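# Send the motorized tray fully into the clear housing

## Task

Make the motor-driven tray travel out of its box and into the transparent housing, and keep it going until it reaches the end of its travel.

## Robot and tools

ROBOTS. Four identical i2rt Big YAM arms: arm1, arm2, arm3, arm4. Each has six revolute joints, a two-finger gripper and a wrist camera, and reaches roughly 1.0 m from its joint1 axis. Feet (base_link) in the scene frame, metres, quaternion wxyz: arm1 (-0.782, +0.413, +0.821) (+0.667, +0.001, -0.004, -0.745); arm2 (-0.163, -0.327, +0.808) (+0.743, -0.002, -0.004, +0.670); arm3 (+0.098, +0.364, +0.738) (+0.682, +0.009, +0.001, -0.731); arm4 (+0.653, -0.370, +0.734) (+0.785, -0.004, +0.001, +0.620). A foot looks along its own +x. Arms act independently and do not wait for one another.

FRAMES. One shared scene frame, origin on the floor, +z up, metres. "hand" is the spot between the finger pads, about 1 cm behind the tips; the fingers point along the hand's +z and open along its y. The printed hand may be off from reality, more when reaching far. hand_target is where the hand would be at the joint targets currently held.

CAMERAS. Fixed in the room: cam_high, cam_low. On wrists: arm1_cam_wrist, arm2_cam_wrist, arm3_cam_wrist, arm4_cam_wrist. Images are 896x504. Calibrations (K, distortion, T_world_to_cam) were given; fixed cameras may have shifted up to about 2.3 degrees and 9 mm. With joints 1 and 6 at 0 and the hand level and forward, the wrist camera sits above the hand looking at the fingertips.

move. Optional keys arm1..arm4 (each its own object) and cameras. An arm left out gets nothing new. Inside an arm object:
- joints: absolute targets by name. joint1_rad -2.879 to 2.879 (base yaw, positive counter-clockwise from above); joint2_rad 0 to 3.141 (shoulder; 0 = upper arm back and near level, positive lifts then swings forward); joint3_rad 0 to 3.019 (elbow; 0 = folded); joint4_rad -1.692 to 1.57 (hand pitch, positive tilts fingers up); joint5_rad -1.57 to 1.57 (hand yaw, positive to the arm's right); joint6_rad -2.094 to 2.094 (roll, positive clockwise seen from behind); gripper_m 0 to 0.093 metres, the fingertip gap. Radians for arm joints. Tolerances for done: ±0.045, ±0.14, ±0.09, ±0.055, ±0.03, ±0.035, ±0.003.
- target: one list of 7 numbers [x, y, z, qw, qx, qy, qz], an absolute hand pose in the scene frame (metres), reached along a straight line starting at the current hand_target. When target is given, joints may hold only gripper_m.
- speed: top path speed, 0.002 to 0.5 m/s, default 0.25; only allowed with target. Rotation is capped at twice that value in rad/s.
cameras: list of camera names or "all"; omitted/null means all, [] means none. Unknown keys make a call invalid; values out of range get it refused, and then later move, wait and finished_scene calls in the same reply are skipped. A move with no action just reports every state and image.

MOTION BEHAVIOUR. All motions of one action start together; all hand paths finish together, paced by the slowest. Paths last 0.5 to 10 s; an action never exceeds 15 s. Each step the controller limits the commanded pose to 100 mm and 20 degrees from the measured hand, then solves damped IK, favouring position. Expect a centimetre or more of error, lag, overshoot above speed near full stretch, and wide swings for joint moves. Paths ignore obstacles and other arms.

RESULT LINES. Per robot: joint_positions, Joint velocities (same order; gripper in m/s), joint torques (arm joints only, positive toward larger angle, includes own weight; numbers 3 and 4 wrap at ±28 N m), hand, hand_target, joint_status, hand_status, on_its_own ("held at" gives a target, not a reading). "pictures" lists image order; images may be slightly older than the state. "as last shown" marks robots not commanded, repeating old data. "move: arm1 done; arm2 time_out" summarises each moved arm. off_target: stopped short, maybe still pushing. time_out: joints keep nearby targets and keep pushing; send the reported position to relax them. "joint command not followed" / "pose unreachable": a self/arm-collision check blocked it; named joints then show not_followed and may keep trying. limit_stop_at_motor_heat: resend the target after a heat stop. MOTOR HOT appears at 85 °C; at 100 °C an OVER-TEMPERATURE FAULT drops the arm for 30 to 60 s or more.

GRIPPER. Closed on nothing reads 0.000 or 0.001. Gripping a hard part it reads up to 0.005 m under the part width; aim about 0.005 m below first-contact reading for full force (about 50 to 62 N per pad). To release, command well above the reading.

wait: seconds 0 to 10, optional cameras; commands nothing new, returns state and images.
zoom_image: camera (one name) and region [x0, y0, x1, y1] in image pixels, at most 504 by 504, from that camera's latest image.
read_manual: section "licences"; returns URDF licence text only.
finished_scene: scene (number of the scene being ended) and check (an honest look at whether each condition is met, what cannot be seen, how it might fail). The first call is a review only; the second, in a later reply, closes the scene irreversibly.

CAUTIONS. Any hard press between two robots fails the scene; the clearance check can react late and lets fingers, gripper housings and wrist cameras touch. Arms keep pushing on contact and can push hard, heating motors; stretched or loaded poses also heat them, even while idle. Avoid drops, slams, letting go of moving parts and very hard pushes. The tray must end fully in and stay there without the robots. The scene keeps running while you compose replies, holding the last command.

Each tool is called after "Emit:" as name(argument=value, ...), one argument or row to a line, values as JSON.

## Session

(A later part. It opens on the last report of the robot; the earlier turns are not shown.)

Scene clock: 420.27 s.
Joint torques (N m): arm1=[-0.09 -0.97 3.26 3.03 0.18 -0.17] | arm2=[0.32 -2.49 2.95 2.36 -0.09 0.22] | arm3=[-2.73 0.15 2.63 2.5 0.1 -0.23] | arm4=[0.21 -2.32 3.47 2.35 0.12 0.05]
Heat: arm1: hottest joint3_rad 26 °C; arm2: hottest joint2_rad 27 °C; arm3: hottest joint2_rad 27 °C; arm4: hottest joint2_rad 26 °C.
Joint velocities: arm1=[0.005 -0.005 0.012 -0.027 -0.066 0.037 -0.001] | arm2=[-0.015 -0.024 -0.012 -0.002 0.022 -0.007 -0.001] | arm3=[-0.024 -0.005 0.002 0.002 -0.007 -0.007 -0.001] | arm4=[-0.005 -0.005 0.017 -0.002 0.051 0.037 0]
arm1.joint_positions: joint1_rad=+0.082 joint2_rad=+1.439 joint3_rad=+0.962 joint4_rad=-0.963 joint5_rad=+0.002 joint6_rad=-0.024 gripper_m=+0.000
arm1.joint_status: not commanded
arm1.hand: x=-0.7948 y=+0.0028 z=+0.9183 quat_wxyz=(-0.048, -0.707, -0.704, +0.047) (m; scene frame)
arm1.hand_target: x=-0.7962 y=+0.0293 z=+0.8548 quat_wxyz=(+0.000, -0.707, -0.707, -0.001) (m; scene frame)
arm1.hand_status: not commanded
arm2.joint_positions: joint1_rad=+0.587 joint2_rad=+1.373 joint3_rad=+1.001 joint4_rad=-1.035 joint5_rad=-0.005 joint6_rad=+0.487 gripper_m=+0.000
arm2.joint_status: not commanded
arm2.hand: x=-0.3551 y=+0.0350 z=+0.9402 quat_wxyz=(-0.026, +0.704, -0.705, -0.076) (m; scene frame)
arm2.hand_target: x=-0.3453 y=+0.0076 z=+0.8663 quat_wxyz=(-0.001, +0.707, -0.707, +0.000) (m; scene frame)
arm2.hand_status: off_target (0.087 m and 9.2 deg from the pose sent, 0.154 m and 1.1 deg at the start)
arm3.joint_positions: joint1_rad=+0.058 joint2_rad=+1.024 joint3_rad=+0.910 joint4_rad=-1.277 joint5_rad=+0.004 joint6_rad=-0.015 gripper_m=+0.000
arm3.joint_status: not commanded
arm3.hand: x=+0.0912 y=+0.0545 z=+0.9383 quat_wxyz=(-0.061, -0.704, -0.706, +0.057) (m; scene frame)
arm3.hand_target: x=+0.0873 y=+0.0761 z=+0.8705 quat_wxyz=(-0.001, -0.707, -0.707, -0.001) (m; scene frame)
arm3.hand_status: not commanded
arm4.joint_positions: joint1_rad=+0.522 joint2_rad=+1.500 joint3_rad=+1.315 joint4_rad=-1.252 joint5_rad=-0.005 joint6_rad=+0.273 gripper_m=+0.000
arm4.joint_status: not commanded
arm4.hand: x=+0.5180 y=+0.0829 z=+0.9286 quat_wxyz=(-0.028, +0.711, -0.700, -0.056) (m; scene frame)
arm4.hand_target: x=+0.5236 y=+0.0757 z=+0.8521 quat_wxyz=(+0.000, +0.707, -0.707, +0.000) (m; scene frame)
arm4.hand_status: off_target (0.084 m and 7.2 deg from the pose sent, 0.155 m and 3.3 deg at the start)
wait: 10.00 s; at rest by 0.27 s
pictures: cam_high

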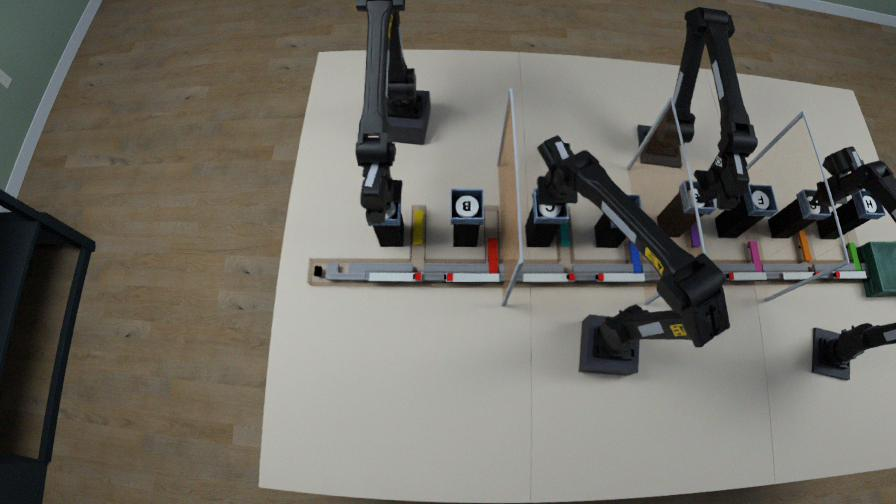

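Emit:
wait(
  seconds=10,
  cameras=[],
)

Emit:
wait(
  seconds=10,
  cameras=[],
)

Emit:
wait(
  seconds=10,
  cameras=[],
)

Emit:
wait(
  seconds=10,
  cameras=[],
)

Emit:
wait(
  seconds=10,
  cameras=[],
)

Emit:
wait(
  seconds=10,
  cameras=[],
)

Emit:
wait(
  seconds=10,
  cameras=[],
)

Emit:
wait(
  seconds=8,
  cameras=["cam_high"],
)

Emit:
zoom_image(
  camera="cam_high",
  region=[700, 200, 896, 310],
)

Scene clock: 430.93 s.
Joint torques (N m): arm1=[-0.03 -0.79 3.28 3.06 0.19 -0.16] | arm2=[0.32 -1.85 2.91 2.4 -0.12 0.18] | arm3=[-2.73 0.15 2.62 2.48 0.1 -0.22] | arm4=[0.15 -2.26 3.45 2.35 0.12 0.05]
Heat: arm1: hottest joint3_rad 26 °C; arm2: hottest joint2_rad 27 °C; arm3: hottest joint2_rad 27 °C; arm4: hottest joint2_rad 26 °C.
Joint velocities: arm1=[0.005 -0.005 0.002 -0.042 0.022 -0.007 0.001] | arm2=[-0.015 0.005 -0.007 0.007 0.022 -0.037 -0.001] | arm3=[-0.015 -0.005 0.002 -0.002 -0.007 0.037 0] | arm4=[-0.005 0.005 -0.007 -0.002 0.066 -0.037 0.001]
arm1.joint_positions: joint1_rad=+0.082 joint2_rad=+1.439 joint3_rad=+0.962 joint4_rad=-0.963 joint5_rad=+0.002 joint6_rad=-0.024 gripper_m=+0.000
arm1.joint_status: not commanded
arm1.hand: x=-0.7948 y=+0.0028 z=+0.9183 quat_wxyz=(-0.048, -0.707, -0.704, +0.047) (m; scene frame)
arm1.hand_target: x=-0.7962 y=+0.0293 z=+0.8548 quat_wxyz=(+0.000, -0.707, -0.707, -0.001) (m; scene frame)
arm1.hand_status: not commanded
arm2.joint_positions: joint1_rad=+0.587 joint2_rad=+1.373 joint3_rad=+1.001 joint4_rad=-1.035 joint5_rad=-0.005 joint6_rad=+0.487 gripper_m=+0.000
arm2.joint_status: not commanded
arm2.hand: x=-0.3551 y=+0.0350 z=+0.9402 quat_wxyz=(-0.026, +0.704, -0.705, -0.076) (m; scene frame)
arm2.hand_target: x=-0.3453 y=+0.0076 z=+0.8663 quat_wxyz=(-0.001, +0.707, -0.707, +0.000) (m; scene frame)
arm2.hand_status: off_target (0.087 m and 9.2 deg from the pose sent, 0.154 m and 1.1 deg at the start)
arm3.joint_positions: joint1_rad=+0.058 joint2_rad=+1.024 joint3_rad=+0.910 joint4_rad=-1.277 joint5_rad=+0.004 joint6_rad=-0.015 gripper_m=+0.000
arm3.joint_status: not commanded
arm3.hand: x=+0.0912 y=+0.0545 z=+0.9383 quat_wxyz=(-0.061, -0.704, -0.706, +0.057) (m; scene frame)
arm3.hand_target: x=+0.0873 y=+0.0761 z=+0.8705 quat_wxyz=(-0.001, -0.707, -0.707, -0.001) (m; scene frame)
arm3.hand_status: not commanded
arm4.joint_positions: joint1_rad=+0.522 joint2_rad=+1.500 joint3_rad=+1.315 joint4_rad=-1.252 joint5_rad=-0.005 joint6_rad=+0.273 gripper_m=+0.000
arm4.joint_status: not commanded
arm4.hand: x=+0.5180 y=+0.0829 z=+0.9286 quat_wxyz=(-0.028, +0.711, -0.700, -0.056) (m; scene frame)
arm4.hand_target: x=+0.5236 y=+0.0757 z=+0.8521 quat_wxyz=(+0.000, +0.707, -0.707, +0.000) (m; scene frame)
arm4.hand_status: off_target (0.084 m and 7.2 deg from the pose sent, 0.155 m and 3.3 deg at the start)
wait: 10.00 s; at rest from the start
pictures: none
No camera images: "cameras" was empty.

Scene clock: 440.93 s.
Joint torques (N m): arm1=[-0.09 -1.03 3.23 3.03 0.18 -0.18] | arm2=[0.21 -1.67 2.89 2.33 -0.14 0.2] | arm3=[-2.67 0.09 2.61 2.5 0.11 -0.22] | arm4=[0.15 -2.32 3.45 2.35 0.11 0.05]
Heat: arm1: hottest joint3_rad 26 °C; arm2: hottest joint2_rad 26 °C; arm3: hottest joint2_rad 27 °C; arm4: hottest joint2_rad 26 °C.
Joint velocities: arm1=[-0.044 -0.015 -0.012 -0.022 -0.022 -0.007 0] | arm2=[-0.024 -0.005 -0.007 -0.007 -0.022 -0.051 -0.001] | arm3=[-0.005 0.015 0.012 -0.012 0.037 0.007 0.001] | arm4=[0.005 -0.005 -0.007 -0.002 0.037 0.007 0.001]
arm1.joint_positions: joint1_rad=+0.082 joint2_rad=+1.439 joint3_rad=+0.962 joint4_rad=-0.963 joint5_rad=+0.002 joint6_rad=-0.024 gripper_m=+0.000
arm1.joint_status: not commanded
arm1.hand: x=-0.7948 y=+0.0028 z=+0.9183 quat_wxyz=(-0.048, -0.707, -0.704, +0.047) (m; scene frame)
arm1.hand_target: x=-0.7962 y=+0.0293 z=+0.8548 quat_wxyz=(+0.000, -0.707, -0.707, -0.001) (m; scene frame)
arm1.hand_status: not commanded
arm2.joint_positions: joint1_rad=+0.587 joint2_rad=+1.373 joint3_rad=+1.001 joint4_rad=-1.035 joint5_rad=-0.005 joint6_rad=+0.487 gripper_m=+0.000
arm2.joint_status: not commanded
arm2.hand: x=-0.3551 y=+0.0350 z=+0.9402 quat_wxyz=(-0.026, +0.704, -0.705, -0.076) (m; scene frame)
arm2.hand_target: x=-0.3453 y=+0.0076 z=+0.8663 quat_wxyz=(-0.001, +0.707, -0.707, +0.000) (m; scene frame)
arm2.hand_status: off_target (0.087 m and 9.2 deg from the pose sent, 0.154 m and 1.1 deg at the start)
arm3.joint_positions: joint1_rad=+0.058 joint2_rad=+1.024 joint3_rad=+0.910 joint4_rad=-1.277 joint5_rad=+0.004 joint6_rad=-0.015 gripper_m=+0.000
arm3.joint_status: not commanded
arm3.hand: x=+0.0912 y=+0.0545 z=+0.9383 quat_wxyz=(-0.061, -0.704, -0.706, +0.057) (m; scene frame)
arm3.hand_target: x=+0.0873 y=+0.0761 z=+0.8705 quat_wxyz=(-0.001, -0.707, -0.707, -0.001) (m; scene frame)
arm3.hand_status: not commanded
arm4.joint_positions: joint1_rad=+0.522 joint2_rad=+1.500 joint3_rad=+1.315 joint4_rad=-1.252 joint5_rad=-0.005 joint6_rad=+0.273 gripper_m=+0.000
arm4.joint_status: not commanded
arm4.hand: x=+0.5180 y=+0.0829 z=+0.9286 quat_wxyz=(-0.028, +0.711, -0.700, -0.056) (m; scene frame)
arm4.hand_target: x=+0.5236 y=+0.0757 z=+0.8521 quat_wxyz=(+0.000, +0.707, -0.707, +0.000) (m; scene frame)
arm4.hand_status: off_target (0.084 m and 7.2 deg from the pose sent, 0.155 m and 3.3 deg at the start)
wait: 10.00 s; at rest by 0.27 s
pictures: none
No camera images: "cameras" was empty.

Scene clock: 450.93 s.
Joint torques (N m): arm1=[-0.09 -0.91 3.29 3.04 0.19 -0.18] | arm2=[0.15 -2.26 2.97 2.33 -0.09 0.15] | arm3=[-2.61 0.15 2.58 2.5 0.1 -0.22] | arm4=[0.15 -2.26 3.45 2.35 0.12 0.05]
Heat: arm1: hottest joint3_rad 26 °C; arm2: hottest joint2_rad 26 °C; arm3: hottest joint2_rad 27 °C; arm4: hottest joint2_rad 26 °C.
Joint velocities: arm1=[0.005 -0.005 0.012 0.002 -0.022 -0.007 0] | arm2=[-0.005 -0.015 0.012 -0.007 0.022 -0.007 0.001] | arm3=[-0.005 -0.005 -0.007 -0.022 -0.007 -0.007 -0.001] | arm4=[0.005 -0.005 -0.002 -0.007 -0.022 -0.022 -0.001]
arm1.joint_positions: joint1_rad=+0.082 joint2_rad=+1.439 joint3_rad=+0.962 joint4_rad=-0.963 joint5_rad=+0.002 joint6_rad=-0.024 gripper_m=+0.000
arm1.joint_status: not commanded
arm1.hand: x=-0.7948 y=+0.0028 z=+0.9183 quat_wxyz=(-0.048, -0.707, -0.704, +0.047) (m; scene frame)
arm1.hand_target: x=-0.7962 y=+0.0293 z=+0.8548 quat_wxyz=(+0.000, -0.707, -0.707, -0.001) (m; scene frame)
arm1.hand_status: not commanded
arm2.joint_positions: joint1_rad=+0.587 joint2_rad=+1.373 joint3_rad=+1.001 joint4_rad=-1.035 joint5_rad=-0.005 joint6_rad=+0.487 gripper_m=+0.000
arm2.joint_status: not commanded
arm2.hand: x=-0.3551 y=+0.0350 z=+0.9402 quat_wxyz=(-0.026, +0.704, -0.705, -0.076) (m; scene frame)
arm2.hand_target: x=-0.3453 y=+0.0076 z=+0.8663 quat_wxyz=(-0.001, +0.707, -0.707, +0.000) (m; scene frame)
arm2.hand_status: off_target (0.087 m and 9.2 deg from the pose sent, 0.154 m and 1.1 deg at the start)
arm3.joint_positions: joint1_rad=+0.058 joint2_rad=+1.024 joint3_rad=+0.910 joint4_rad=-1.277 joint5_rad=+0.004 joint6_rad=-0.015 gripper_m=+0.000
arm3.joint_status: not commanded
arm3.hand: x=+0.0912 y=+0.0545 z=+0.9383 quat_wxyz=(-0.061, -0.704, -0.706, +0.057) (m; scene frame)
arm3.hand_target: x=+0.0873 y=+0.0761 z=+0.8705 quat_wxyz=(-0.001, -0.707, -0.707, -0.001) (m; scene frame)
arm3.hand_status: not commanded
arm4.joint_positions: joint1_rad=+0.522 joint2_rad=+1.500 joint3_rad=+1.315 joint4_rad=-1.252 joint5_rad=-0.005 joint6_rad=+0.273 gripper_m=+0.000
arm4.joint_status: not commanded
arm4.hand: x=+0.5180 y=+0.0829 z=+0.9286 quat_wxyz=(-0.028, +0.711, -0.700, -0.056) (m; scene frame)
arm4.hand_target: x=+0.5236 y=+0.0757 z=+0.8521 quat_wxyz=(+0.000, +0.707, -0.707, +0.000) (m; scene frame)
arm4.hand_status: off_target (0.084 m and 7.2 deg from the pose sent, 0.155 m and 3.3 deg at the start)
wait: 10.00 s; at rest by 0.27 s
pictures: none
No camera images: "cameras" was empty.

Scene clock: 460.93 s.
Joint torques (N m): arm1=[-0.09 -0.91 3.25 3.1 0.19 -0.15] | arm2=[0.38 -2.43 2.95 2.33 -0.1 0.19] | arm3=[-2.67 0.09 2.58 2.47 0.09 -0.22] | arm4=[0.15 -2.26 3.44 2.36 0.12 0.05]
Heat: arm1: hottest joint3_rad 26 °C; arm2: hottest joint2_rad 26 °C; arm3: hottest joint2_rad 27 °C; arm4: hottest joint2_rad 26 °C.
Joint velocities: arm1=[-0.005 -0.005 -0.022 0.002 0.051 -0.037 -0.001] | arm2=[-0.005 -0.015 -0.012 -0.007 0.007 -0.037 -0.001] | arm3=[-0.005 -0.005 -0.017 -0.017 -0.022 -0.022 0.001] | arm4=[0.005 -0.005 -0.002 -0.002 0.037 -0.007 -0.001]
arm1.joint_positions: joint1_rad=+0.082 joint2_rad=+1.439 joint3_rad=+0.962 joint4_rad=-0.963 joint5_rad=+0.002 joint6_rad=-0.024 gripper_m=+0.000
arm1.joint_status: not commanded
arm1.hand: x=-0.7948 y=+0.0028 z=+0.9183 quat_wxyz=(-0.048, -0.707, -0.704, +0.047) (m; scene frame)
arm1.hand_target: x=-0.7962 y=+0.0293 z=+0.8548 quat_wxyz=(+0.000, -0.707, -0.707, -0.001) (m; scene frame)
arm1.hand_status: not commanded
arm2.joint_positions: joint1_rad=+0.587 joint2_rad=+1.373 joint3_rad=+1.001 joint4_rad=-1.035 joint5_rad=-0.005 joint6_rad=+0.487 gripper_m=+0.000
arm2.joint_status: not commanded
arm2.hand: x=-0.3551 y=+0.0350 z=+0.9402 quat_wxyz=(-0.026, +0.704, -0.705, -0.076) (m; scene frame)
arm2.hand_target: x=-0.3453 y=+0.0076 z=+0.8663 quat_wxyz=(-0.001, +0.707, -0.707, +0.000) (m; scene frame)
arm2.hand_status: off_target (0.087 m and 9.2 deg from the pose sent, 0.154 m and 1.1 deg at the start)
arm3.joint_positions: joint1_rad=+0.058 joint2_rad=+1.024 joint3_rad=+0.910 joint4_rad=-1.277 joint5_rad=+0.004 joint6_rad=-0.015 gripper_m=+0.000
arm3.joint_status: not commanded
arm3.hand: x=+0.0912 y=+0.0545 z=+0.9383 quat_wxyz=(-0.061, -0.704, -0.706, +0.057) (m; scene frame)
arm3.hand_target: x=+0.0873 y=+0.0761 z=+0.8705 quat_wxyz=(-0.001, -0.707, -0.707, -0.001) (m; scene frame)
arm3.hand_status: not commanded
arm4.joint_positions: joint1_rad=+0.522 joint2_rad=+1.500 joint3_rad=+1.315 joint4_rad=-1.252 joint5_rad=-0.005 joint6_rad=+0.273 gripper_m=+0.000
arm4.joint_status: not commanded
arm4.hand: x=+0.5180 y=+0.0829 z=+0.9286 quat_wxyz=(-0.028, +0.711, -0.700, -0.056) (m; scene frame)
arm4.hand_target: x=+0.5236 y=+0.0757 z=+0.8521 quat_wxyz=(+0.000, +0.707, -0.707, +0.000) (m; scene frame)
arm4.hand_status: off_target (0.084 m and 7.2 deg from the pose sent, 0.155 m and 3.3 deg at the start)
wait: 10.00 s; at rest by 0.27 s
pictures: none
No camera images: "cameras" was empty.

Scene clock: 470.93 s.
Joint torques (N m): arm1=[-0.03 -0.91 3.29 3.04 0.19 -0.16] | arm2=[0.21 -1.67 3.02 2.36 -0.09 0.2] | arm3=[-2.67 0.09 2.61 2.48 0.09 -0.22] | arm4=[0.15 -2.26 3.45 2.35 0.11 0.05]
Heat: arm1: hottest joint3_rad 26 °C; arm2: hottest joint2_rad 26 °C; arm3: hottest joint2_rad 27 °C; arm4: hottest joint2_rad 26 °C.
Joint velocities: arm1=[0.005 -0.005 -0.002 0.017 -0.007 0.022 -0.001] | arm2=[-0.005 0.005 -0.017 -0.022 0.007 0.066 0] | arm3=[-0.005 0.005 -0.012 0.002 -0.051 -0.007 0] | arm4=[0.015 0.005 -0.007 -0.002 -0.022 -0.007 0]
arm1.joint_positions: joint1_rad=+0.082 joint2_rad=+1.439 joint3_rad=+0.962 joint4_rad=-0.963 joint5_rad=+0.002 joint6_rad=-0.024 gripper_m=+0.000
arm1.joint_status: not commanded
arm1.hand: x=-0.7948 y=+0.0028 z=+0.9183 quat_wxyz=(-0.048, -0.707, -0.704, +0.047) (m; scene frame)
arm1.hand_target: x=-0.7962 y=+0.0293 z=+0.8548 quat_wxyz=(+0.000, -0.707, -0.707, -0.001) (m; scene frame)
arm1.hand_status: not commanded
arm2.joint_positions: joint1_rad=+0.587 joint2_rad=+1.373 joint3_rad=+1.001 joint4_rad=-1.035 joint5_rad=-0.005 joint6_rad=+0.487 gripper_m=+0.000
arm2.joint_status: not commanded
arm2.hand: x=-0.3551 y=+0.0350 z=+0.9402 quat_wxyz=(-0.026, +0.704, -0.705, -0.076) (m; scene frame)
arm2.hand_target: x=-0.3453 y=+0.0076 z=+0.8663 quat_wxyz=(-0.001, +0.707, -0.707, +0.000) (m; scene frame)
arm2.hand_status: off_target (0.087 m and 9.2 deg from the pose sent, 0.154 m and 1.1 deg at the start)
arm3.joint_positions: joint1_rad=+0.058 joint2_rad=+1.024 joint3_rad=+0.910 joint4_rad=-1.277 joint5_rad=+0.004 joint6_rad=-0.015 gripper_m=+0.000
arm3.joint_status: not commanded
arm3.hand: x=+0.0912 y=+0.0545 z=+0.9383 quat_wxyz=(-0.061, -0.704, -0.706, +0.057) (m; scene frame)
arm3.hand_target: x=+0.0873 y=+0.0761 z=+0.8705 quat_wxyz=(-0.001, -0.707, -0.707, -0.001) (m; scene frame)
arm3.hand_status: not commanded
arm4.joint_positions: joint1_rad=+0.522 joint2_rad=+1.500 joint3_rad=+1.315 joint4_rad=-1.252 joint5_rad=-0.005 joint6_rad=+0.273 gripper_m=+0.000
arm4.joint_status: not commanded
arm4.hand: x=+0.5180 y=+0.0829 z=+0.9286 quat_wxyz=(-0.028, +0.711, -0.700, -0.056) (m; scene frame)
arm4.hand_target: x=+0.5236 y=+0.0757 z=+0.8521 quat_wxyz=(+0.000, +0.707, -0.707, +0.000) (m; scene frame)
arm4.hand_status: off_target (0.084 m and 7.2 deg from the pose sent, 0.155 m and 3.3 deg at the start)
wait: 10.00 s; at rest by 0.27 s
pictures: none
No camera images: "cameras" was empty.

Scene clock: 480.93 s.
Joint torques (N m): arm1=[-0.03 -0.91 3.28 3.06 0.19 -0.17] | arm2=[0.32 -2.43 2.91 2.25 -0.11 0.19] | arm3=[-2.67 0.03 2.61 2.48 0.1 -0.23] | arm4=[0.15 -2.32 3.45 2.33 0.12 0.05]
Heat: arm1: hottest joint3_rad 26 °C; arm2: hottest joint2_rad 26 °C; arm3: hottest joint2_rad 27 °C; arm4: hottest joint2_rad 26 °C.
Joint velocities: arm1=[0.005 -0.015 -0.022 -0.012 0.037 -0.022 0] | arm2=[-0.015 0.005 -0.012 0.012 0.066 0.022 0] | arm3=[0.005 -0.015 -0.007 -0.002 -0.037 -0.037 -0.002] | arm4=[0.005 -0.005 -0.002 -0.002 -0.022 0.051 0.001]
arm1.joint_positions: joint1_rad=+0.082 joint2_rad=+1.439 joint3_rad=+0.962 joint4_rad=-0.963 joint5_rad=+0.002 joint6_rad=-0.024 gripper_m=+0.000
arm1.joint_status: not commanded
arm1.hand: x=-0.7948 y=+0.0028 z=+0.9183 quat_wxyz=(-0.048, -0.707, -0.704, +0.047) (m; scene frame)
arm1.hand_target: x=-0.7962 y=+0.0293 z=+0.8548 quat_wxyz=(+0.000, -0.707, -0.707, -0.001) (m; scene frame)
arm1.hand_status: not commanded
arm2.joint_positions: joint1_rad=+0.587 joint2_rad=+1.373 joint3_rad=+1.001 joint4_rad=-1.035 joint5_rad=-0.005 joint6_rad=+0.487 gripper_m=+0.000
arm2.joint_status: not commanded
arm2.hand: x=-0.3551 y=+0.0350 z=+0.9402 quat_wxyz=(-0.026, +0.704, -0.705, -0.076) (m; scene frame)
arm2.hand_target: x=-0.3453 y=+0.0076 z=+0.8663 quat_wxyz=(-0.001, +0.707, -0.707, +0.000) (m; scene frame)
arm2.hand_status: off_target (0.087 m and 9.2 deg from the pose sent, 0.154 m and 1.1 deg at the start)
arm3.joint_positions: joint1_rad=+0.058 joint2_rad=+1.024 joint3_rad=+0.910 joint4_rad=-1.277 joint5_rad=+0.004 joint6_rad=-0.015 gripper_m=+0.000
arm3.joint_status: not commanded
arm3.hand: x=+0.0912 y=+0.0545 z=+0.9383 quat_wxyz=(-0.061, -0.704, -0.706, +0.057) (m; scene frame)
arm3.hand_target: x=+0.0873 y=+0.0761 z=+0.8705 quat_wxyz=(-0.001, -0.707, -0.707, -0.001) (m; scene frame)
arm3.hand_status: not commanded
arm4.joint_positions: joint1_rad=+0.522 joint2_rad=+1.500 joint3_rad=+1.315 joint4_rad=-1.252 joint5_rad=-0.005 joint6_rad=+0.273 gripper_m=+0.000
arm4.joint_status: not commanded
arm4.hand: x=+0.5180 y=+0.0829 z=+0.9286 quat_wxyz=(-0.028, +0.711, -0.700, -0.056) (m; scene frame)
arm4.hand_target: x=+0.5236 y=+0.0757 z=+0.8521 quat_wxyz=(+0.000, +0.707, -0.707, +0.000) (m; scene frame)
arm4.hand_status: off_target (0.084 m and 7.2 deg from the pose sent, 0.155 m and 3.3 deg at the start)
wait: 10.00 s; at rest by 0.27 s
pictures: none
No camera images: "cameras" was empty.

Scene clock: 490.93 s.
Joint torques (N m): arm1=[0.03 -0.91 3.28 3.03 0.19 -0.17] | arm2=[-0.09 -2.08 2.85 2.29 -0.1 0.18] | arm3=[-2.55 0.15 2.62 2.47 0.1 -0.23] | arm4=[0.15 -2.26 3.47 2.36 0.12 0.05]
Heat: arm1: hottest joint3_rad 26 °C; arm2: hottest joint2_rad 26 °C; arm3: hottest joint2_rad 27 °C; arm4: hottest joint2_rad 26 °C.
Joint velocities: arm1=[-0.005 0.005 0.002 -0.007 0.066 0.051 -0.001] | arm2=[-0.005 -0.005 0.002 -0.012 0.037 -0.022 0] | arm3=[-0.005 -0.005 -0.002 0.007 -0.095 -0.051 -0.001] | arm4=[-0.005 0.005 0.007 -0.002 -0.051 0.022 0]
arm1.joint_positions: joint1_rad=+0.082 joint2_rad=+1.439 joint3_rad=+0.962 joint4_rad=-0.963 joint5_rad=+0.002 joint6_rad=-0.024 gripper_m=+0.000
arm1.joint_status: not commanded
arm1.hand: x=-0.7948 y=+0.0028 z=+0.9183 quat_wxyz=(-0.048, -0.707, -0.704, +0.047) (m; scene frame)
arm1.hand_target: x=-0.7962 y=+0.0293 z=+0.8548 quat_wxyz=(+0.000, -0.707, -0.707, -0.001) (m; scene frame)
arm1.hand_status: not commanded
arm2.joint_positions: joint1_rad=+0.587 joint2_rad=+1.373 joint3_rad=+1.001 joint4_rad=-1.035 joint5_rad=-0.005 joint6_rad=+0.487 gripper_m=+0.000
arm2.joint_status: not commanded
arm2.hand: x=-0.3551 y=+0.0350 z=+0.9402 quat_wxyz=(-0.026, +0.704, -0.705, -0.076) (m; scene frame)
arm2.hand_target: x=-0.3453 y=+0.0076 z=+0.8663 quat_wxyz=(-0.001, +0.707, -0.707, +0.000) (m; scene frame)
arm2.hand_status: off_target (0.087 m and 9.2 deg from the pose sent, 0.154 m and 1.1 deg at the start)
arm3.joint_positions: joint1_rad=+0.058 joint2_rad=+1.024 joint3_rad=+0.910 joint4_rad=-1.277 joint5_rad=+0.004 joint6_rad=-0.015 gripper_m=+0.000
arm3.joint_status: not commanded
arm3.hand: x=+0.0912 y=+0.0545 z=+0.9383 quat_wxyz=(-0.061, -0.704, -0.706, +0.057) (m; scene frame)
arm3.hand_target: x=+0.0873 y=+0.0761 z=+0.8705 quat_wxyz=(-0.001, -0.707, -0.707, -0.001) (m; scene frame)
arm3.hand_status: not commanded
arm4.joint_positions: joint1_rad=+0.522 joint2_rad=+1.500 joint3_rad=+1.315 joint4_rad=-1.252 joint5_rad=-0.005 joint6_rad=+0.273 gripper_m=+0.000
arm4.joint_status: not commanded
arm4.hand: x=+0.5180 y=+0.0829 z=+0.9286 quat_wxyz=(-0.028, +0.711, -0.700, -0.056) (m; scene frame)
arm4.hand_target: x=+0.5236 y=+0.0757 z=+0.8521 quat_wxyz=(+0.000, +0.707, -0.707, +0.000) (m; scene frame)
arm4.hand_status: off_target (0.084 m and 7.2 deg from the pose sent, 0.155 m and 3.3 deg at the start)
wait: 10.00 s; at rest by 0.27 s
pictures: none
No camera images: "cameras" was empty.

Scene clock: 498.93 s.
Joint torques (N m): arm1=[0.03 -0.97 3.28 3.1 0.19 -0.16] | arm2=[0.15 -1.9 2.91 2.3 -0.1 0.2] | arm3=[-2.73 0.09 2.65 2.5 0.1 -0.23] | arm4=[0.21 -2.32 3.47 2.35 0.12 0.05]
Heat: arm1: hottest joint3_rad 26 °C; arm2: hottest joint2_rad 26 °C; arm3: hottest joint2_rad 27 °C; arm4: hottest joint2_rad 26 °C.
Joint velocities: arm1=[-0.015 -0.005 0.002 -0.007 -0.022 -0.051 0.001] | arm2=[-0.005 0.005 -0.017 -0.012 -0.051 -0.066 0.001] | arm3=[0.005 -0.005 0.007 -0.012 -0.022 -0.066 -0.001] | arm4=[-0.005 0.005 0.002 -0.002 -0.007 -0.007 0.001]
arm1.joint_positions: joint1_rad=+0.082 joint2_rad=+1.439 joint3_rad=+0.962 joint4_rad=-0.963 joint5_rad=+0.002 joint6_rad=-0.024 gripper_m=+0.000
arm1.joint_status: not commanded
arm1.hand: x=-0.7948 y=+0.0028 z=+0.9183 quat_wxyz=(-0.048, -0.707, -0.704, +0.047) (m; scene frame)
arm1.hand_target: x=-0.7962 y=+0.0293 z=+0.8548 quat_wxyz=(+0.000, -0.707, -0.707, -0.001) (m; scene frame)
arm1.hand_status: not commanded
arm2.joint_positions: joint1_rad=+0.587 joint2_rad=+1.373 joint3_rad=+1.001 joint4_rad=-1.035 joint5_rad=-0.005 joint6_rad=+0.487 gripper_m=+0.000
arm2.joint_status: not commanded
arm2.hand: x=-0.3551 y=+0.0350 z=+0.9402 quat_wxyz=(-0.026, +0.704, -0.705, -0.076) (m; scene frame)
arm2.hand_target: x=-0.3453 y=+0.0076 z=+0.8663 quat_wxyz=(-0.001, +0.707, -0.707, +0.000) (m; scene frame)
arm2.hand_status: off_target (0.087 m and 9.2 deg from the pose sent, 0.154 m and 1.1 deg at the start)
arm3.joint_positions: joint1_rad=+0.058 joint2_rad=+1.024 joint3_rad=+0.910 joint4_rad=-1.277 joint5_rad=+0.004 joint6_rad=-0.015 gripper_m=+0.000
arm3.joint_status: not commanded
arm3.hand: x=+0.0912 y=+0.0545 z=+0.9383 quat_wxyz=(-0.061, -0.704, -0.706, +0.057) (m; scene frame)
arm3.hand_target: x=+0.0873 y=+0.0761 z=+0.8705 quat_wxyz=(-0.001, -0.707, -0.707, -0.001) (m; scene frame)
arm3.hand_status: not commanded
arm4.joint_positions: joint1_rad=+0.522 joint2_rad=+1.500 joint3_rad=+1.315 joint4_rad=-1.252 joint5_rad=-0.005 joint6_rad=+0.273 gripper_m=+0.000
arm4.joint_status: not commanded
arm4.hand: x=+0.5180 y=+0.0829 z=+0.9286 quat_wxyz=(-0.028, +0.711, -0.700, -0.056) (m; scene frame)
arm4.hand_target: x=+0.5236 y=+0.0757 z=+0.8521 quat_wxyz=(+0.000, +0.707, -0.707, +0.000) (m; scene frame)
arm4.hand_status: off_target (0.084 m and 7.2 deg from the pose sent, 0.155 m and 3.3 deg at the start)
wait: 8.00 s; at rest by 0.27 s
pictures: cam_high

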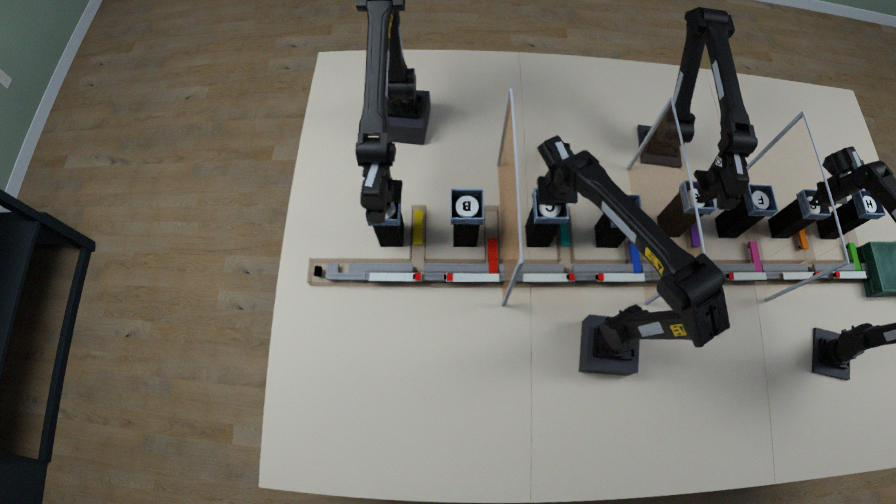

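Scaled by 2.571 from the camera's 896x504 image, which has a finer 1280x720 frame.

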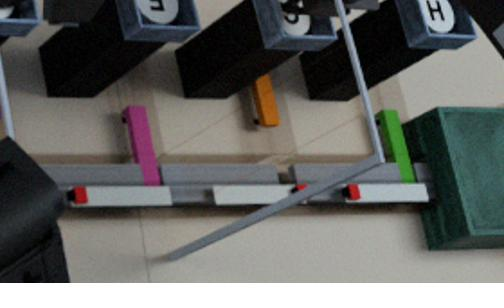

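Emit:
move(
  arm1={"target": [-0.797,0.018,1.02,0,0.7071,0.7071,0], "speed": 0.3},
  arm4={"target": [0.521,0.086,1.03,0,0.7071,-0.7071,0], "speed": 0.3},
  cameras=[],
)

Emit:
move(
  arm1={"target": [-0.575,0.018,1.015,0,0.7071,0.7071,0], "speed": 0.35},
  arm4={"target": [0.747,0.082,1.02,0,0.7071,-0.7071,0], "speed": 0.35},
  cameras=[],
)

Emit:
move(
  arm1={"target": [-0.575,0.018,0.845,0,0.7071,0.7071,0], "speed": 0.25},
  arm4={"target": [0.747,0.082,0.850,0,0.7071,-0.7071,0], "speed": 0.25},
  cameras=["cam_high"],
)

Scene clock: 501.47 s.
Joint torques (N m): arm1=[0.26 -8.41 11.62 0.49 0.18 -0.11] | arm2=[0.03 -2.49 2.84 2.26 -0.11 0.2] | arm3=[-2.73 0.03 2.61 2.48 0.1 -0.22] | arm4=[0.09 -11.81 16.06 -0.51 0.04 0.02]
Heat: arm1: hottest joint3_rad 27 °C; arm2: hottest joint2_rad 26 °C; arm3: hottest joint2_rad 27 °C; arm4: hottest joint2_rad 26 °C.
move: arm1 off_target; arm4 off_target
Joint velocities: arm1=[0.015 -0.015 0.007 -0.017 0.037 -0.007 -0.001] | arm2=[-0.005 0.005 -0.012 0.002 0.051 -0.051 0] | arm3=[-0.005 0.005 -0.007 -0.012 0.007 -0.022 -0.001] | arm4=[0.005 -0.005 0.012 -0.007 -0.022 0.007 0.001]
arm1.joint_positions: joint1_rad=+0.082 joint2_rad=+1.390 joint3_rad=+1.157 joint4_rad=-1.379 joint5_rad=+0.003 joint6_rad=-0.024 gripper_m=+0.000
arm1.joint_status: not commanded
arm1.hand: x=-0.7948 y=+0.0317 z=+1.0038 quat_wxyz=(+0.011, -0.708, -0.706, -0.015) (m; scene frame)
arm1.hand_target: x=-0.7970 y=+0.0171 z=+1.0203 quat_wxyz=(-0.001, -0.708, -0.706, +0.000) (m; scene frame)
arm1.hand_status: off_target (0.021 m and 2.2 deg from the pose sent, 0.103 m and 7.7 deg at the start)
arm2.joint_positions: joint1_rad=+0.587 joint2_rad=+1.373 joint3_rad=+1.001 joint4_rad=-1.035 joint5_rad=-0.005 joint6_rad=+0.487 gripper_m=+0.000
arm2.joint_status: not commanded
arm2.hand: x=-0.3551 y=+0.0350 z=+0.9402 quat_wxyz=(-0.026, +0.704, -0.705, -0.076) (m; scene frame)
arm2.hand_target: x=-0.3453 y=+0.0076 z=+0.8663 quat_wxyz=(-0.001, +0.707, -0.707, +0.000) (m; scene frame)
arm2.hand_status: not commanded
arm3: as last shown
arm4.joint_positions: joint1_rad=+0.522 joint2_rad=+1.555 joint3_rad=+1.594 joint4_rad=-1.646 joint5_rad=-0.003 joint6_rad=+0.273 gripper_m=+0.000
arm4.joint_status: not commanded
arm4.hand: x=+0.5224 y=+0.0693 z=+1.0092 quat_wxyz=(+0.012, +0.712, -0.702, +0.019) (m; scene frame)
arm4.hand_target: x=+0.5213 y=+0.0850 z=+1.0292 quat_wxyz=(+0.000, +0.708, -0.707, +0.000) (m; scene frame)
arm4.hand_status: off_target (0.027 m and 2.7 deg from the pose sent, 0.102 m and 7.2 deg at the start)
pictures: none
No camera images: "cameras" was empty.

Scene clock: 503.20 s.
Joint torques (N m): arm1=[0.26 -9.47 12.01 0.43 0.28 0.03] | arm2=[0.15 -2.14 2.93 2.37 -0.08 0.2] | arm3=[-2.67 0.09 2.59 2.47 0.1 -0.22] | arm4=[0.79 -12.98 11.89 0.2 -0.17 -0.16]
Heat: arm1: hottest joint3_rad 27 °C; arm2: hottest joint2_rad 26 °C; arm3: hottest joint2_rad 27 °C; arm4: hottest joint2_rad 27 °C.
move: arm1 off_target; arm4 off_target
Joint velocities: arm1=[-0.005 0.005 -0.007 -0.007 -0.007 -0.022 0] | arm2=[-0.015 0.005 -0.002 -0.002 -0.037 -0.037 0] | arm3=[-0.015 0.005 -0.012 -0.012 0.066 -0.051 0] | arm4=[-0.005 -0.015 0.002 0.012 -0.051 0.051 0.001]
arm1.joint_positions: joint1_rad=+0.595 joint2_rad=+1.519 joint3_rad=+1.281 joint4_rad=-1.383 joint5_rad=+0.010 joint6_rad=+0.473 gripper_m=+0.000
arm1.joint_status: not commanded
arm1.hand: x=-0.5849 y=+0.0334 z=+1.0004 quat_wxyz=(+0.022, -0.702, -0.711, -0.004) (m; scene frame)
arm1.hand_target: x=-0.5782 y=+0.0171 z=+1.0145 quat_wxyz=(+0.006, -0.707, -0.707, +0.003) (m; scene frame)
arm1.hand_status: off_target (0.023 m and 2.6 deg from the pose sent, 0.221 m and 2.2 deg at the start)
arm2, arm3: as last shown
arm4.joint_positions: joint1_rad=+0.019 joint2_rad=+1.543 joint3_rad=+1.584 joint4_rad=-1.641 joint5_rad=+0.004 joint6_rad=-0.197 gripper_m=+0.000
arm4.joint_status: not commanded
arm4.hand: x=+0.7498 y=+0.0748 z=+1.0110 quat_wxyz=(+0.013, +0.701, -0.713, +0.014) (m; scene frame)
arm4.hand_target: x=+0.7492 y=+0.0821 z=+1.0203 quat_wxyz=(+0.000, +0.707, -0.707, +0.004) (m; scene frame)
arm4.hand_status: off_target (0.012 m and 2.4 deg from the pose sent, 0.225 m and 2.7 deg at the start)
pictures: none
No camera images: "cameras" was empty.

Scene clock: 504.70 s.
Joint torques (N m): arm1=[0.44 -1.96 3.36 2.85 -0.04 0.02] | arm2=[0.03 -1.67 2.95 2.4 -0.11 0.17] | arm3=[-2.73 0.09 2.59 2.5 0.09 -0.23] | arm4=[0.97 -0.09 2.26 2.39 -0.21 -0.14]
Heat: arm1: hottest joint3_rad 27 °C; arm2: hottest joint2_rad 26 °C; arm3: hottest joint2_rad 27 °C; arm4: hottest joint2_rad 27 °C.
move: arm1 off_target; arm4 off_target
Joint velocities: arm1=[0.005 0.005 -0.002 -0.002 -0.081 0.007 0] | arm2=[-0.024 -0.015 -0.017 0.002 -0.037 0.095 -0.001] | arm3=[-0.015 -0.015 0.007 -0.012 -0.007 -0.051 -0.001] | arm4=[0.005 0.005 -0.002 -0.022 0.051 0.022 -0.001]
arm1.joint_positions: joint1_rad=+0.595 joint2_rad=+1.546 joint3_rad=+1.108 joint4_rad=-0.989 joint5_rad=+0.010 joint6_rad=+0.475 gripper_m=+0.000
arm1.joint_status: not commanded
arm1.hand: x=-0.5693 y=+0.0043 z=+0.9295 quat_wxyz=(-0.071, -0.702, -0.708, +0.025) (m; scene frame)
arm1.hand_target: x=-0.5810 y=+0.0289 z=+0.8552 quat_wxyz=(+0.000, -0.707, -0.707, +0.001) (m; scene frame)
arm1.hand_status: off_target (0.086 m and 8.6 deg from the pose sent, 0.157 m and 2.6 deg at the start)
arm2, arm3: as last shown
arm4.joint_positions: joint1_rad=+0.019 joint2_rad=+1.440 joint3_rad=+1.294 joint4_rad=-1.262 joint5_rad=-0.002 joint6_rad=-0.198 gripper_m=+0.000
arm4.joint_status: not commanded
arm4.hand: x=+0.7499 y=+0.0782 z=+0.9470 quat_wxyz=(-0.066, +0.699, -0.711, -0.041) (m; scene frame)
arm4.hand_target: x=+0.7444 y=+0.0683 z=+0.8596 quat_wxyz=(+0.000, +0.707, -0.707, +0.000) (m; scene frame)
arm4.hand_status: off_target (0.097 m and 8.9 deg from the pose sent, 0.161 m and 2.4 deg at the start)
pictures: cam_high

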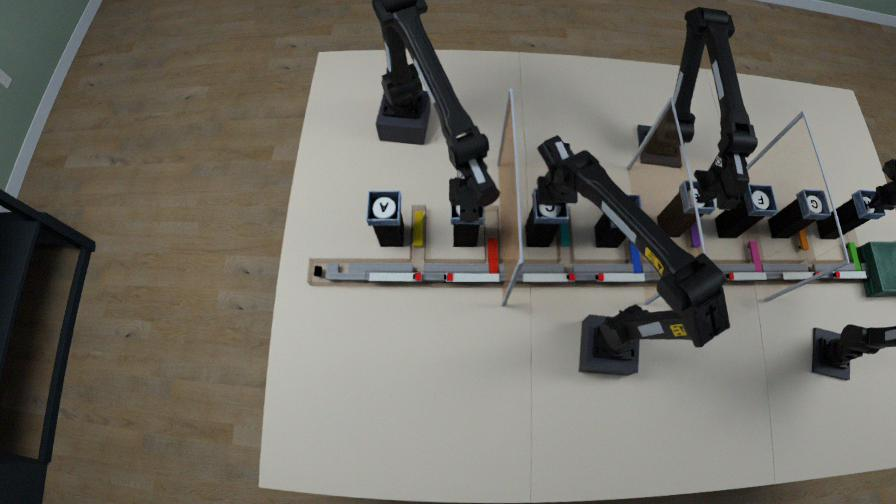

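Emit:
wait(
  seconds=10,
  cameras=[],
)

Emit:
wait(
  seconds=10,
  cameras=["cam_high"],
)

Emit:
zoom_image(
  camera="cam_high",
  region=[400, 180, 680, 304],
)

Emit:
zoom_image(
  camera="cam_high",
  region=[700, 200, 896, 310],
)

Scene clock: 514.90 s.
Joint torques (N m): arm1=[0.44 -1.96 3.34 2.85 -0.04 0.01] | arm2=[0.5 -1.96 2.86 2.35 -0.11 0.19] | arm3=[-2.67 0.15 2.61 2.5 0.1 -0.23] | arm4=[0.97 -0.03 2.28 2.39 -0.2 -0.14]
Heat: arm1: hottest joint3_rad 27 °C; arm2: hottest joint2_rad 26 °C; arm3: hottest joint2_rad 27 °C; arm4: hottest joint2_rad 26 °C.
Joint velocities: arm1=[-0.005 0.005 -0.007 -0.002 0.051 -0.037 -0.001] | arm2=[0.005 -0.015 0.002 -0.007 -0.007 0.007 0] | arm3=[-0.005 -0.005 -0.017 0.002 -0.051 0.007 0.001] | arm4=[-0.015 -0.015 0.007 -0.017 -0.022 -0.037 0.001]
arm1.joint_positions: joint1_rad=+0.595 joint2_rad=+1.546 joint3_rad=+1.108 joint4_rad=-0.989 joint5_rad=+0.010 joint6_rad=+0.475 gripper_m=+0.000
arm1.joint_status: not commanded
arm1.hand: x=-0.5693 y=+0.0043 z=+0.9295 quat_wxyz=(-0.071, -0.702, -0.708, +0.025) (m; scene frame)
arm1.hand_target: x=-0.5810 y=+0.0289 z=+0.8552 quat_wxyz=(+0.000, -0.707, -0.707, +0.001) (m; scene frame)
arm1.hand_status: off_target (0.086 m and 8.6 deg from the pose sent, 0.157 m and 2.6 deg at the start)
arm2.joint_positions: joint1_rad=+0.587 joint2_rad=+1.373 joint3_rad=+1.001 joint4_rad=-1.035 joint5_rad=-0.005 joint6_rad=+0.487 gripper_m=+0.000
arm2.joint_status: not commanded
arm2.hand: x=-0.3551 y=+0.0350 z=+0.9402 quat_wxyz=(-0.026, +0.704, -0.705, -0.076) (m; scene frame)
arm2.hand_target: x=-0.3453 y=+0.0076 z=+0.8663 quat_wxyz=(-0.001, +0.707, -0.707, +0.000) (m; scene frame)
arm2.hand_status: not commanded
arm3.joint_positions: joint1_rad=+0.058 joint2_rad=+1.024 joint3_rad=+0.910 joint4_rad=-1.277 joint5_rad=+0.004 joint6_rad=-0.015 gripper_m=+0.000
arm3.joint_status: not commanded
arm3.hand: x=+0.0912 y=+0.0545 z=+0.9383 quat_wxyz=(-0.061, -0.704, -0.706, +0.057) (m; scene frame)
arm3.hand_target: x=+0.0873 y=+0.0761 z=+0.8705 quat_wxyz=(-0.001, -0.707, -0.707, -0.001) (m; scene frame)
arm3.hand_status: not commanded
arm4.joint_positions: joint1_rad=+0.019 joint2_rad=+1.440 joint3_rad=+1.293 joint4_rad=-1.262 joint5_rad=-0.002 joint6_rad=-0.198 gripper_m=+0.000
arm4.joint_status: not commanded
arm4.hand: x=+0.7498 y=+0.0782 z=+0.9468 quat_wxyz=(-0.066, +0.699, -0.711, -0.041) (m; scene frame)
arm4.hand_target: x=+0.7444 y=+0.0683 z=+0.8594 quat_wxyz=(+0.000, +0.707, -0.707, +0.000) (m; scene frame)
arm4.hand_status: off_target (0.097 m and 8.9 deg from the pose sent, 0.161 m and 2.4 deg at the start)
wait: 10.00 s; at rest by 0.07 s
pictures: none
No camera images: "cameras" was empty.

Scene clock: 524.90 s.
Joint torques (N m): arm1=[0.38 -1.96 3.34 2.86 -0.04 0.01] | arm2=[0.21 -2.26 2.91 2.36 -0.08 0.21] | arm3=[-2.61 0.15 2.58 2.5 0.1 -0.23] | arm4=[0.97 0.03 2.28 2.4 -0.2 -0.14]
Heat: arm1: hottest joint3_rad 27 °C; arm2: hottest joint2_rad 26 °C; arm3: hottest joint2_rad 27 °C; arm4: hottest joint2_rad 26 °C.
Joint velocities: arm1=[-0.005 -0.005 0.002 0.017 -0.007 -0.022 0] | arm2=[0.005 -0.015 -0.027 0.002 -0.007 -0.037 0.001] | arm3=[-0.015 -0.015 -0.002 0.002 -0.022 0.022 0] | arm4=[-0.005 -0.054 -0.012 -0.012 0.007 0.051 0]
arm1.joint_positions: joint1_rad=+0.595 joint2_rad=+1.546 joint3_rad=+1.108 joint4_rad=-0.989 joint5_rad=+0.010 joint6_rad=+0.475 gripper_m=+0.000
arm1.joint_status: not commanded
arm1.hand: x=-0.5693 y=+0.0043 z=+0.9295 quat_wxyz=(-0.071, -0.702, -0.708, +0.025) (m; scene frame)
arm1.hand_target: x=-0.5810 y=+0.0289 z=+0.8552 quat_wxyz=(+0.000, -0.707, -0.707, +0.001) (m; scene frame)
arm1.hand_status: off_target (0.086 m and 8.6 deg from the pose sent, 0.157 m and 2.6 deg at the start)
arm2.joint_positions: joint1_rad=+0.587 joint2_rad=+1.373 joint3_rad=+1.001 joint4_rad=-1.035 joint5_rad=-0.005 joint6_rad=+0.487 gripper_m=+0.000
arm2.joint_status: not commanded
arm2.hand: x=-0.3551 y=+0.0350 z=+0.9402 quat_wxyz=(-0.026, +0.704, -0.705, -0.076) (m; scene frame)
arm2.hand_target: x=-0.3453 y=+0.0076 z=+0.8663 quat_wxyz=(-0.001, +0.707, -0.707, +0.000) (m; scene frame)
arm2.hand_status: not commanded
arm3.joint_positions: joint1_rad=+0.058 joint2_rad=+1.024 joint3_rad=+0.910 joint4_rad=-1.277 joint5_rad=+0.004 joint6_rad=-0.015 gripper_m=+0.000
arm3.joint_status: not commanded
arm3.hand: x=+0.0912 y=+0.0545 z=+0.9383 quat_wxyz=(-0.061, -0.704, -0.706, +0.057) (m; scene frame)
arm3.hand_target: x=+0.0873 y=+0.0761 z=+0.8705 quat_wxyz=(-0.001, -0.707, -0.707, -0.001) (m; scene frame)
arm3.hand_status: not commanded
arm4.joint_positions: joint1_rad=+0.019 joint2_rad=+1.440 joint3_rad=+1.293 joint4_rad=-1.262 joint5_rad=-0.002 joint6_rad=-0.198 gripper_m=+0.000
arm4.joint_status: not commanded
arm4.hand: x=+0.7498 y=+0.0782 z=+0.9468 quat_wxyz=(-0.066, +0.699, -0.711, -0.041) (m; scene frame)
arm4.hand_target: x=+0.7444 y=+0.0683 z=+0.8594 quat_wxyz=(+0.000, +0.707, -0.707, +0.000) (m; scene frame)
arm4.hand_status: off_target (0.097 m and 8.9 deg from the pose sent, 0.161 m and 2.4 deg at the start)
wait: 10.00 s; at rest by 0.27 s
pictures: cam_high

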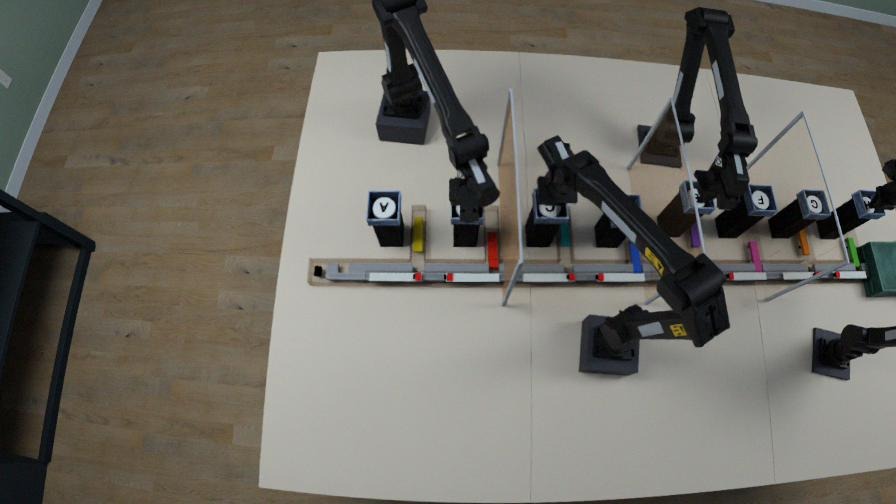

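Scaled by 1.800 from the camera's 896x504 image, which has a finer 1280x720 frame.

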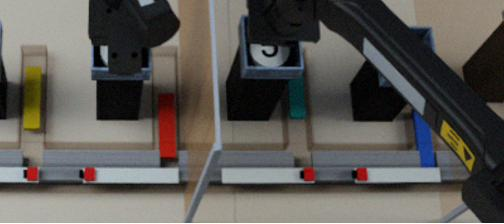

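Scaled by 2.571 from the camera's 896x504 image, which has a finer 1280x720 frame.

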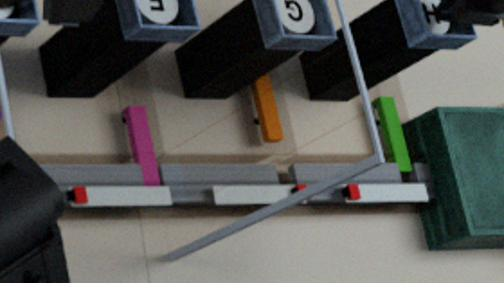

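Emit:
move(
  arm2={"target": [-0.352,0.018,1.02,0,0.7071,-0.7071,0], "speed": 0.3},
  arm3={"target": [0.086,0.062,1.02,0,0.7071,0.7071,0], "speed": 0.3},
  cameras=[],
)

Emit:
move(
  arm2={"target": [-0.127,0.016,1.015,0,0.7071,-0.7071,0], "speed": 0.35},
  arm3={"target": [0.304,0.062,1.015,0,0.7071,0.7071,0], "speed": 0.35},
  cameras=[],
)

Emit:
move(
  arm2={"target": [-0.122,0.014,0.850,0,0.7071,-0.7071,0], "speed": 0.25},
  arm3={"target": [0.304,0.062,0.855,0,0.7071,0.7071,0], "speed": 0.25},
  cameras=["cam_high"],
)

Emit:
zoom_image(
  camera="cam_high",
  region=[400, 180, 680, 304],
)

Emit:
zoom_image(
  camera="cam_high",
  region=[700, 200, 896, 310],
)

Scene clock: 526.83 s.
Joint torques (N m): arm1=[0.5 -1.96 3.33 2.88 -0.05 0] | arm2=[-0.26 -12.22 13.41 -0.35 -0.17 0.17] | arm3=[-2.32 -7.47 15.16 0.1 0.04 -0.18] | arm4=[0.97 -0.03 2.28 2.39 -0.2 -0.14]
Heat: arm1: hottest joint3_rad 27 °C; arm2: hottest joint2_rad 26 °C; arm3: hottest joint2_rad 27 °C; arm4: hottest joint2_rad 26 °C.
move: arm2 off_target; arm3 off_target
Joint velocities: arm1=[-0.024 -0.005 0.012 -0.002 0.007 0.022 0] | arm2=[-0.005 -0.005 0.002 0.007 -0.037 0.022 0] | arm3=[0.005 0.005 0.002 -0.012 0.022 -0.007 0] | arm4=[0.005 -0.005 -0.007 -0.002 -0.095 0.007 0]
arm1.joint_positions: joint1_rad=+0.595 joint2_rad=+1.546 joint3_rad=+1.108 joint4_rad=-0.989 joint5_rad=+0.010 joint6_rad=+0.475 gripper_m=+0.000
arm1.joint_status: not commanded
arm1.hand: x=-0.5693 y=+0.0043 z=+0.9295 quat_wxyz=(-0.071, -0.702, -0.708, +0.025) (m; scene frame)
arm1.hand_target: x=-0.5810 y=+0.0289 z=+0.8552 quat_wxyz=(+0.000, -0.707, -0.707, +0.001) (m; scene frame)
arm1.hand_status: not commanded
arm2.joint_positions: joint1_rad=+0.587 joint2_rad=+1.369 joint3_rad=+1.189 joint4_rad=-1.410 joint5_rad=-0.006 joint6_rad=+0.487 gripper_m=+0.000
arm2.joint_status: not commanded
arm2.hand: x=-0.3437 y=+0.0116 z=+1.0076 quat_wxyz=(+0.002, +0.706, -0.708, +0.011) (m; scene frame)
arm2.hand_target: x=-0.3523 y=+0.0181 z=+1.0203 quat_wxyz=(+0.000, +0.707, -0.707, +0.000) (m; scene frame)
arm2.hand_status: off_target (0.016 m and 1.3 deg from the pose sent, 0.082 m and 9.2 deg at the start)
arm3.joint_positions: joint1_rad=+0.058 joint2_rad=+1.091 joint3_rad=+1.154 joint4_rad=-1.631 joint5_rad=+0.008 joint6_rad=-0.015 gripper_m=+0.000
arm3.joint_status: not commanded
arm3.hand: x=+0.0899 y=+0.0709 z=+1.0102 quat_wxyz=(+0.003, -0.706, -0.709, -0.005) (m; scene frame)
arm3.hand_target: x=+0.0861 y=+0.0609 z=+1.0206 quat_wxyz=(+0.000, -0.707, -0.707, +0.000) (m; scene frame)
arm3.hand_status: off_target (0.014 m and 0.7 deg from the pose sent, 0.082 m and 9.6 deg at the start)
arm4.joint_positions: joint1_rad=+0.019 joint2_rad=+1.440 joint3_rad=+1.293 joint4_rad=-1.262 joint5_rad=-0.002 joint6_rad=-0.198 gripper_m=+0.000
arm4.joint_status: not commanded
arm4.hand: x=+0.7498 y=+0.0782 z=+0.9468 quat_wxyz=(-0.066, +0.699, -0.711, -0.041) (m; scene frame)
arm4.hand_target: x=+0.7444 y=+0.0683 z=+0.8594 quat_wxyz=(+0.000, +0.707, -0.707, +0.000) (m; scene frame)
arm4.hand_status: not commanded
pictures: none
No camera images: "cameras" was empty.

Scene clock: 528.67 s.
Joint torques (N m): arm1=[0.56 -2.08 3.37 2.91 -0.05 0] | arm2=[-1.38 -9.82 10.67 -0.29 -0.22 0.02] | arm3=[-0.38 -10.29 15.61 0.46 0.11 -0.03] | arm4=[0.97 -0.03 2.26 2.4 -0.2 -0.14]
Heat: arm1: hottest joint3_rad 27 °C; arm2: hottest joint2_rad 27 °C; arm3: hottest joint2_rad 27 °C; arm4: hottest joint2_rad 26 °C.
move: arm2 done; arm3 off_target
Joint velocities: arm1=[-0.005 -0.015 -0.007 0.017 -0.051 -0.022 -0.001] | arm2=[-0.005 -0.005 0.007 -0.007 0.007 -0.007 0.001] | arm3=[-0.015 -0.005 -0.012 -0.022 -0.051 0.007 0] | arm4=[-0.005 -0.005 0.017 0.012 -0.007 0.037 -0.001]
arm1, arm4: as last shown
arm2.joint_positions: joint1_rad=+0.000 joint2_rad=+1.247 joint3_rad=+1.090 joint4_rad=-1.413 joint5_rad=-0.012 joint6_rad=-0.107 gripper_m=+0.000
arm2.joint_status: not commanded
arm2.hand: x=-0.1313 y=+0.0138 z=+1.0140 quat_wxyz=(+0.000, +0.708, -0.706, -0.003) (m; scene frame)
arm2.hand_target: x=-0.1274 y=+0.0131 z=+1.0153 quat_wxyz=(+0.004, +0.707, -0.707, -0.001) (m; scene frame)
arm2.hand_status: done (0.005 m and 0.4 deg from the pose sent, 0.217 m and 1.3 deg at the start)
arm3.joint_positions: joint1_rad=+0.679 joint2_rad=+1.264 joint3_rad=+1.268 joint4_rad=-1.599 joint5_rad=+0.029 joint6_rad=+0.609 gripper_m=+0.000
arm3.joint_status: not commanded
arm3.hand: x=+0.2901 y=+0.0716 z=+1.0040 quat_wxyz=(+0.016, -0.707, -0.707, +0.003) (m; scene frame)
arm3.hand_target: x=+0.3014 y=+0.0613 z=+1.0144 quat_wxyz=(+0.003, -0.707, -0.707, +0.007) (m; scene frame)
arm3.hand_status: off_target (0.020 m and 1.8 deg from the pose sent, 0.214 m and 0.7 deg at the start)
pictures: none
No camera images: "cameras" was empty.

Scene clock: 530.17 s.
Joint torques (N m): arm1=[0.32 -2.26 3.34 2.88 -0.05 0.02] | arm2=[-1.85 -1.61 3.17 2.55 -0.01 -0.01] | arm3=[-1.03 -2.02 3.78 2.22 -0.15 -0.11] | arm4=[0.97 -0.03 2.28 2.4 -0.2 -0.15]
Heat: arm1: hottest joint3_rad 27 °C; arm2: hottest joint2_rad 27 °C; arm3: hottest joint2_rad 27 °C; arm4: hottest joint2_rad 26 °C.
move: arm2 off_target; arm3 off_target
Joint velocities: arm1=[-0.015 0.005 -0.007 0.017 0.037 -0.007 0.001] | arm2=[-0.015 0.005 -0.022 0.002 0.051 -0.037 0] | arm3=[-0.005 -0.005 0.002 0.012 -0.022 -0.007 -0.001] | arm4=[-0.005 -0.005 -0.007 -0.007 -0.037 0.051 -0.001]
arm1, arm4: as last shown
arm2.joint_positions: joint1_rad=-0.003 joint2_rad=+1.291 joint3_rad=+0.859 joint4_rad=-1.014 joint5_rad=-0.012 joint6_rad=-0.112 gripper_m=+0.000
arm2.joint_status: not commanded
arm2.hand: x=-0.1277 y=+0.0307 z=+0.9181 quat_wxyz=(-0.049, +0.708, -0.703, -0.041) (m; scene frame)
arm2.hand_target: x=-0.1242 y=+0.0042 z=+0.8593 quat_wxyz=(+0.001, +0.707, -0.707, +0.000) (m; scene frame)
arm2.hand_status: off_target (0.070 m and 7.4 deg from the pose sent, 0.164 m and 0.4 deg at the start)
arm3.joint_positions: joint1_rad=+0.679 joint2_rad=+1.211 joint3_rad=+1.036 joint4_rad=-1.222 joint5_rad=+0.021 joint6_rad=+0.609 gripper_m=+0.000
arm3.joint_status: not commanded
arm3.hand: x=+0.3046 y=+0.0550 z=+0.9367 quat_wxyz=(-0.083, -0.705, -0.704, +0.017) (m; scene frame)
arm3.hand_target: x=+0.2958 y=+0.0729 z=+0.8648 quat_wxyz=(+0.000, -0.707, -0.707, +0.000) (m; scene frame)
arm3.hand_status: off_target (0.082 m and 9.7 deg from the pose sent, 0.150 m and 1.8 deg at the start)
pictures: cam_high

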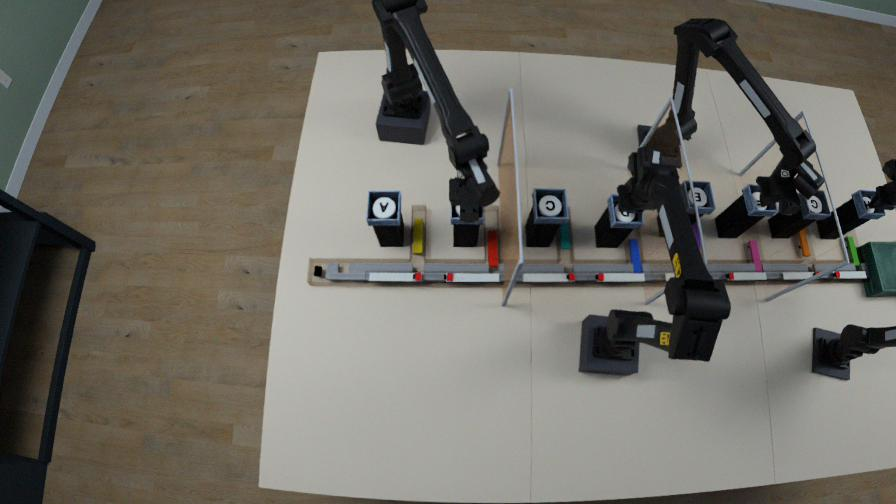

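Scaled by 1.800 from the camera's 896x504 image, which has a finer 1280x720 frame.

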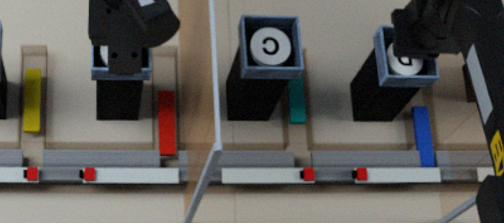

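Scaled by 2.571 from the camera's 896x504 image, which has a finer 1280x720 frame.

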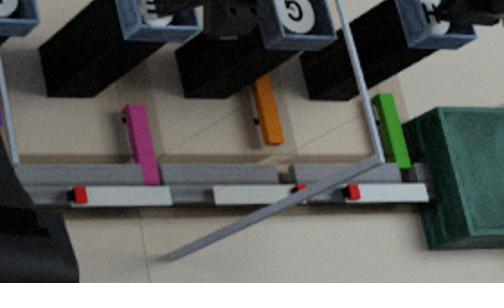

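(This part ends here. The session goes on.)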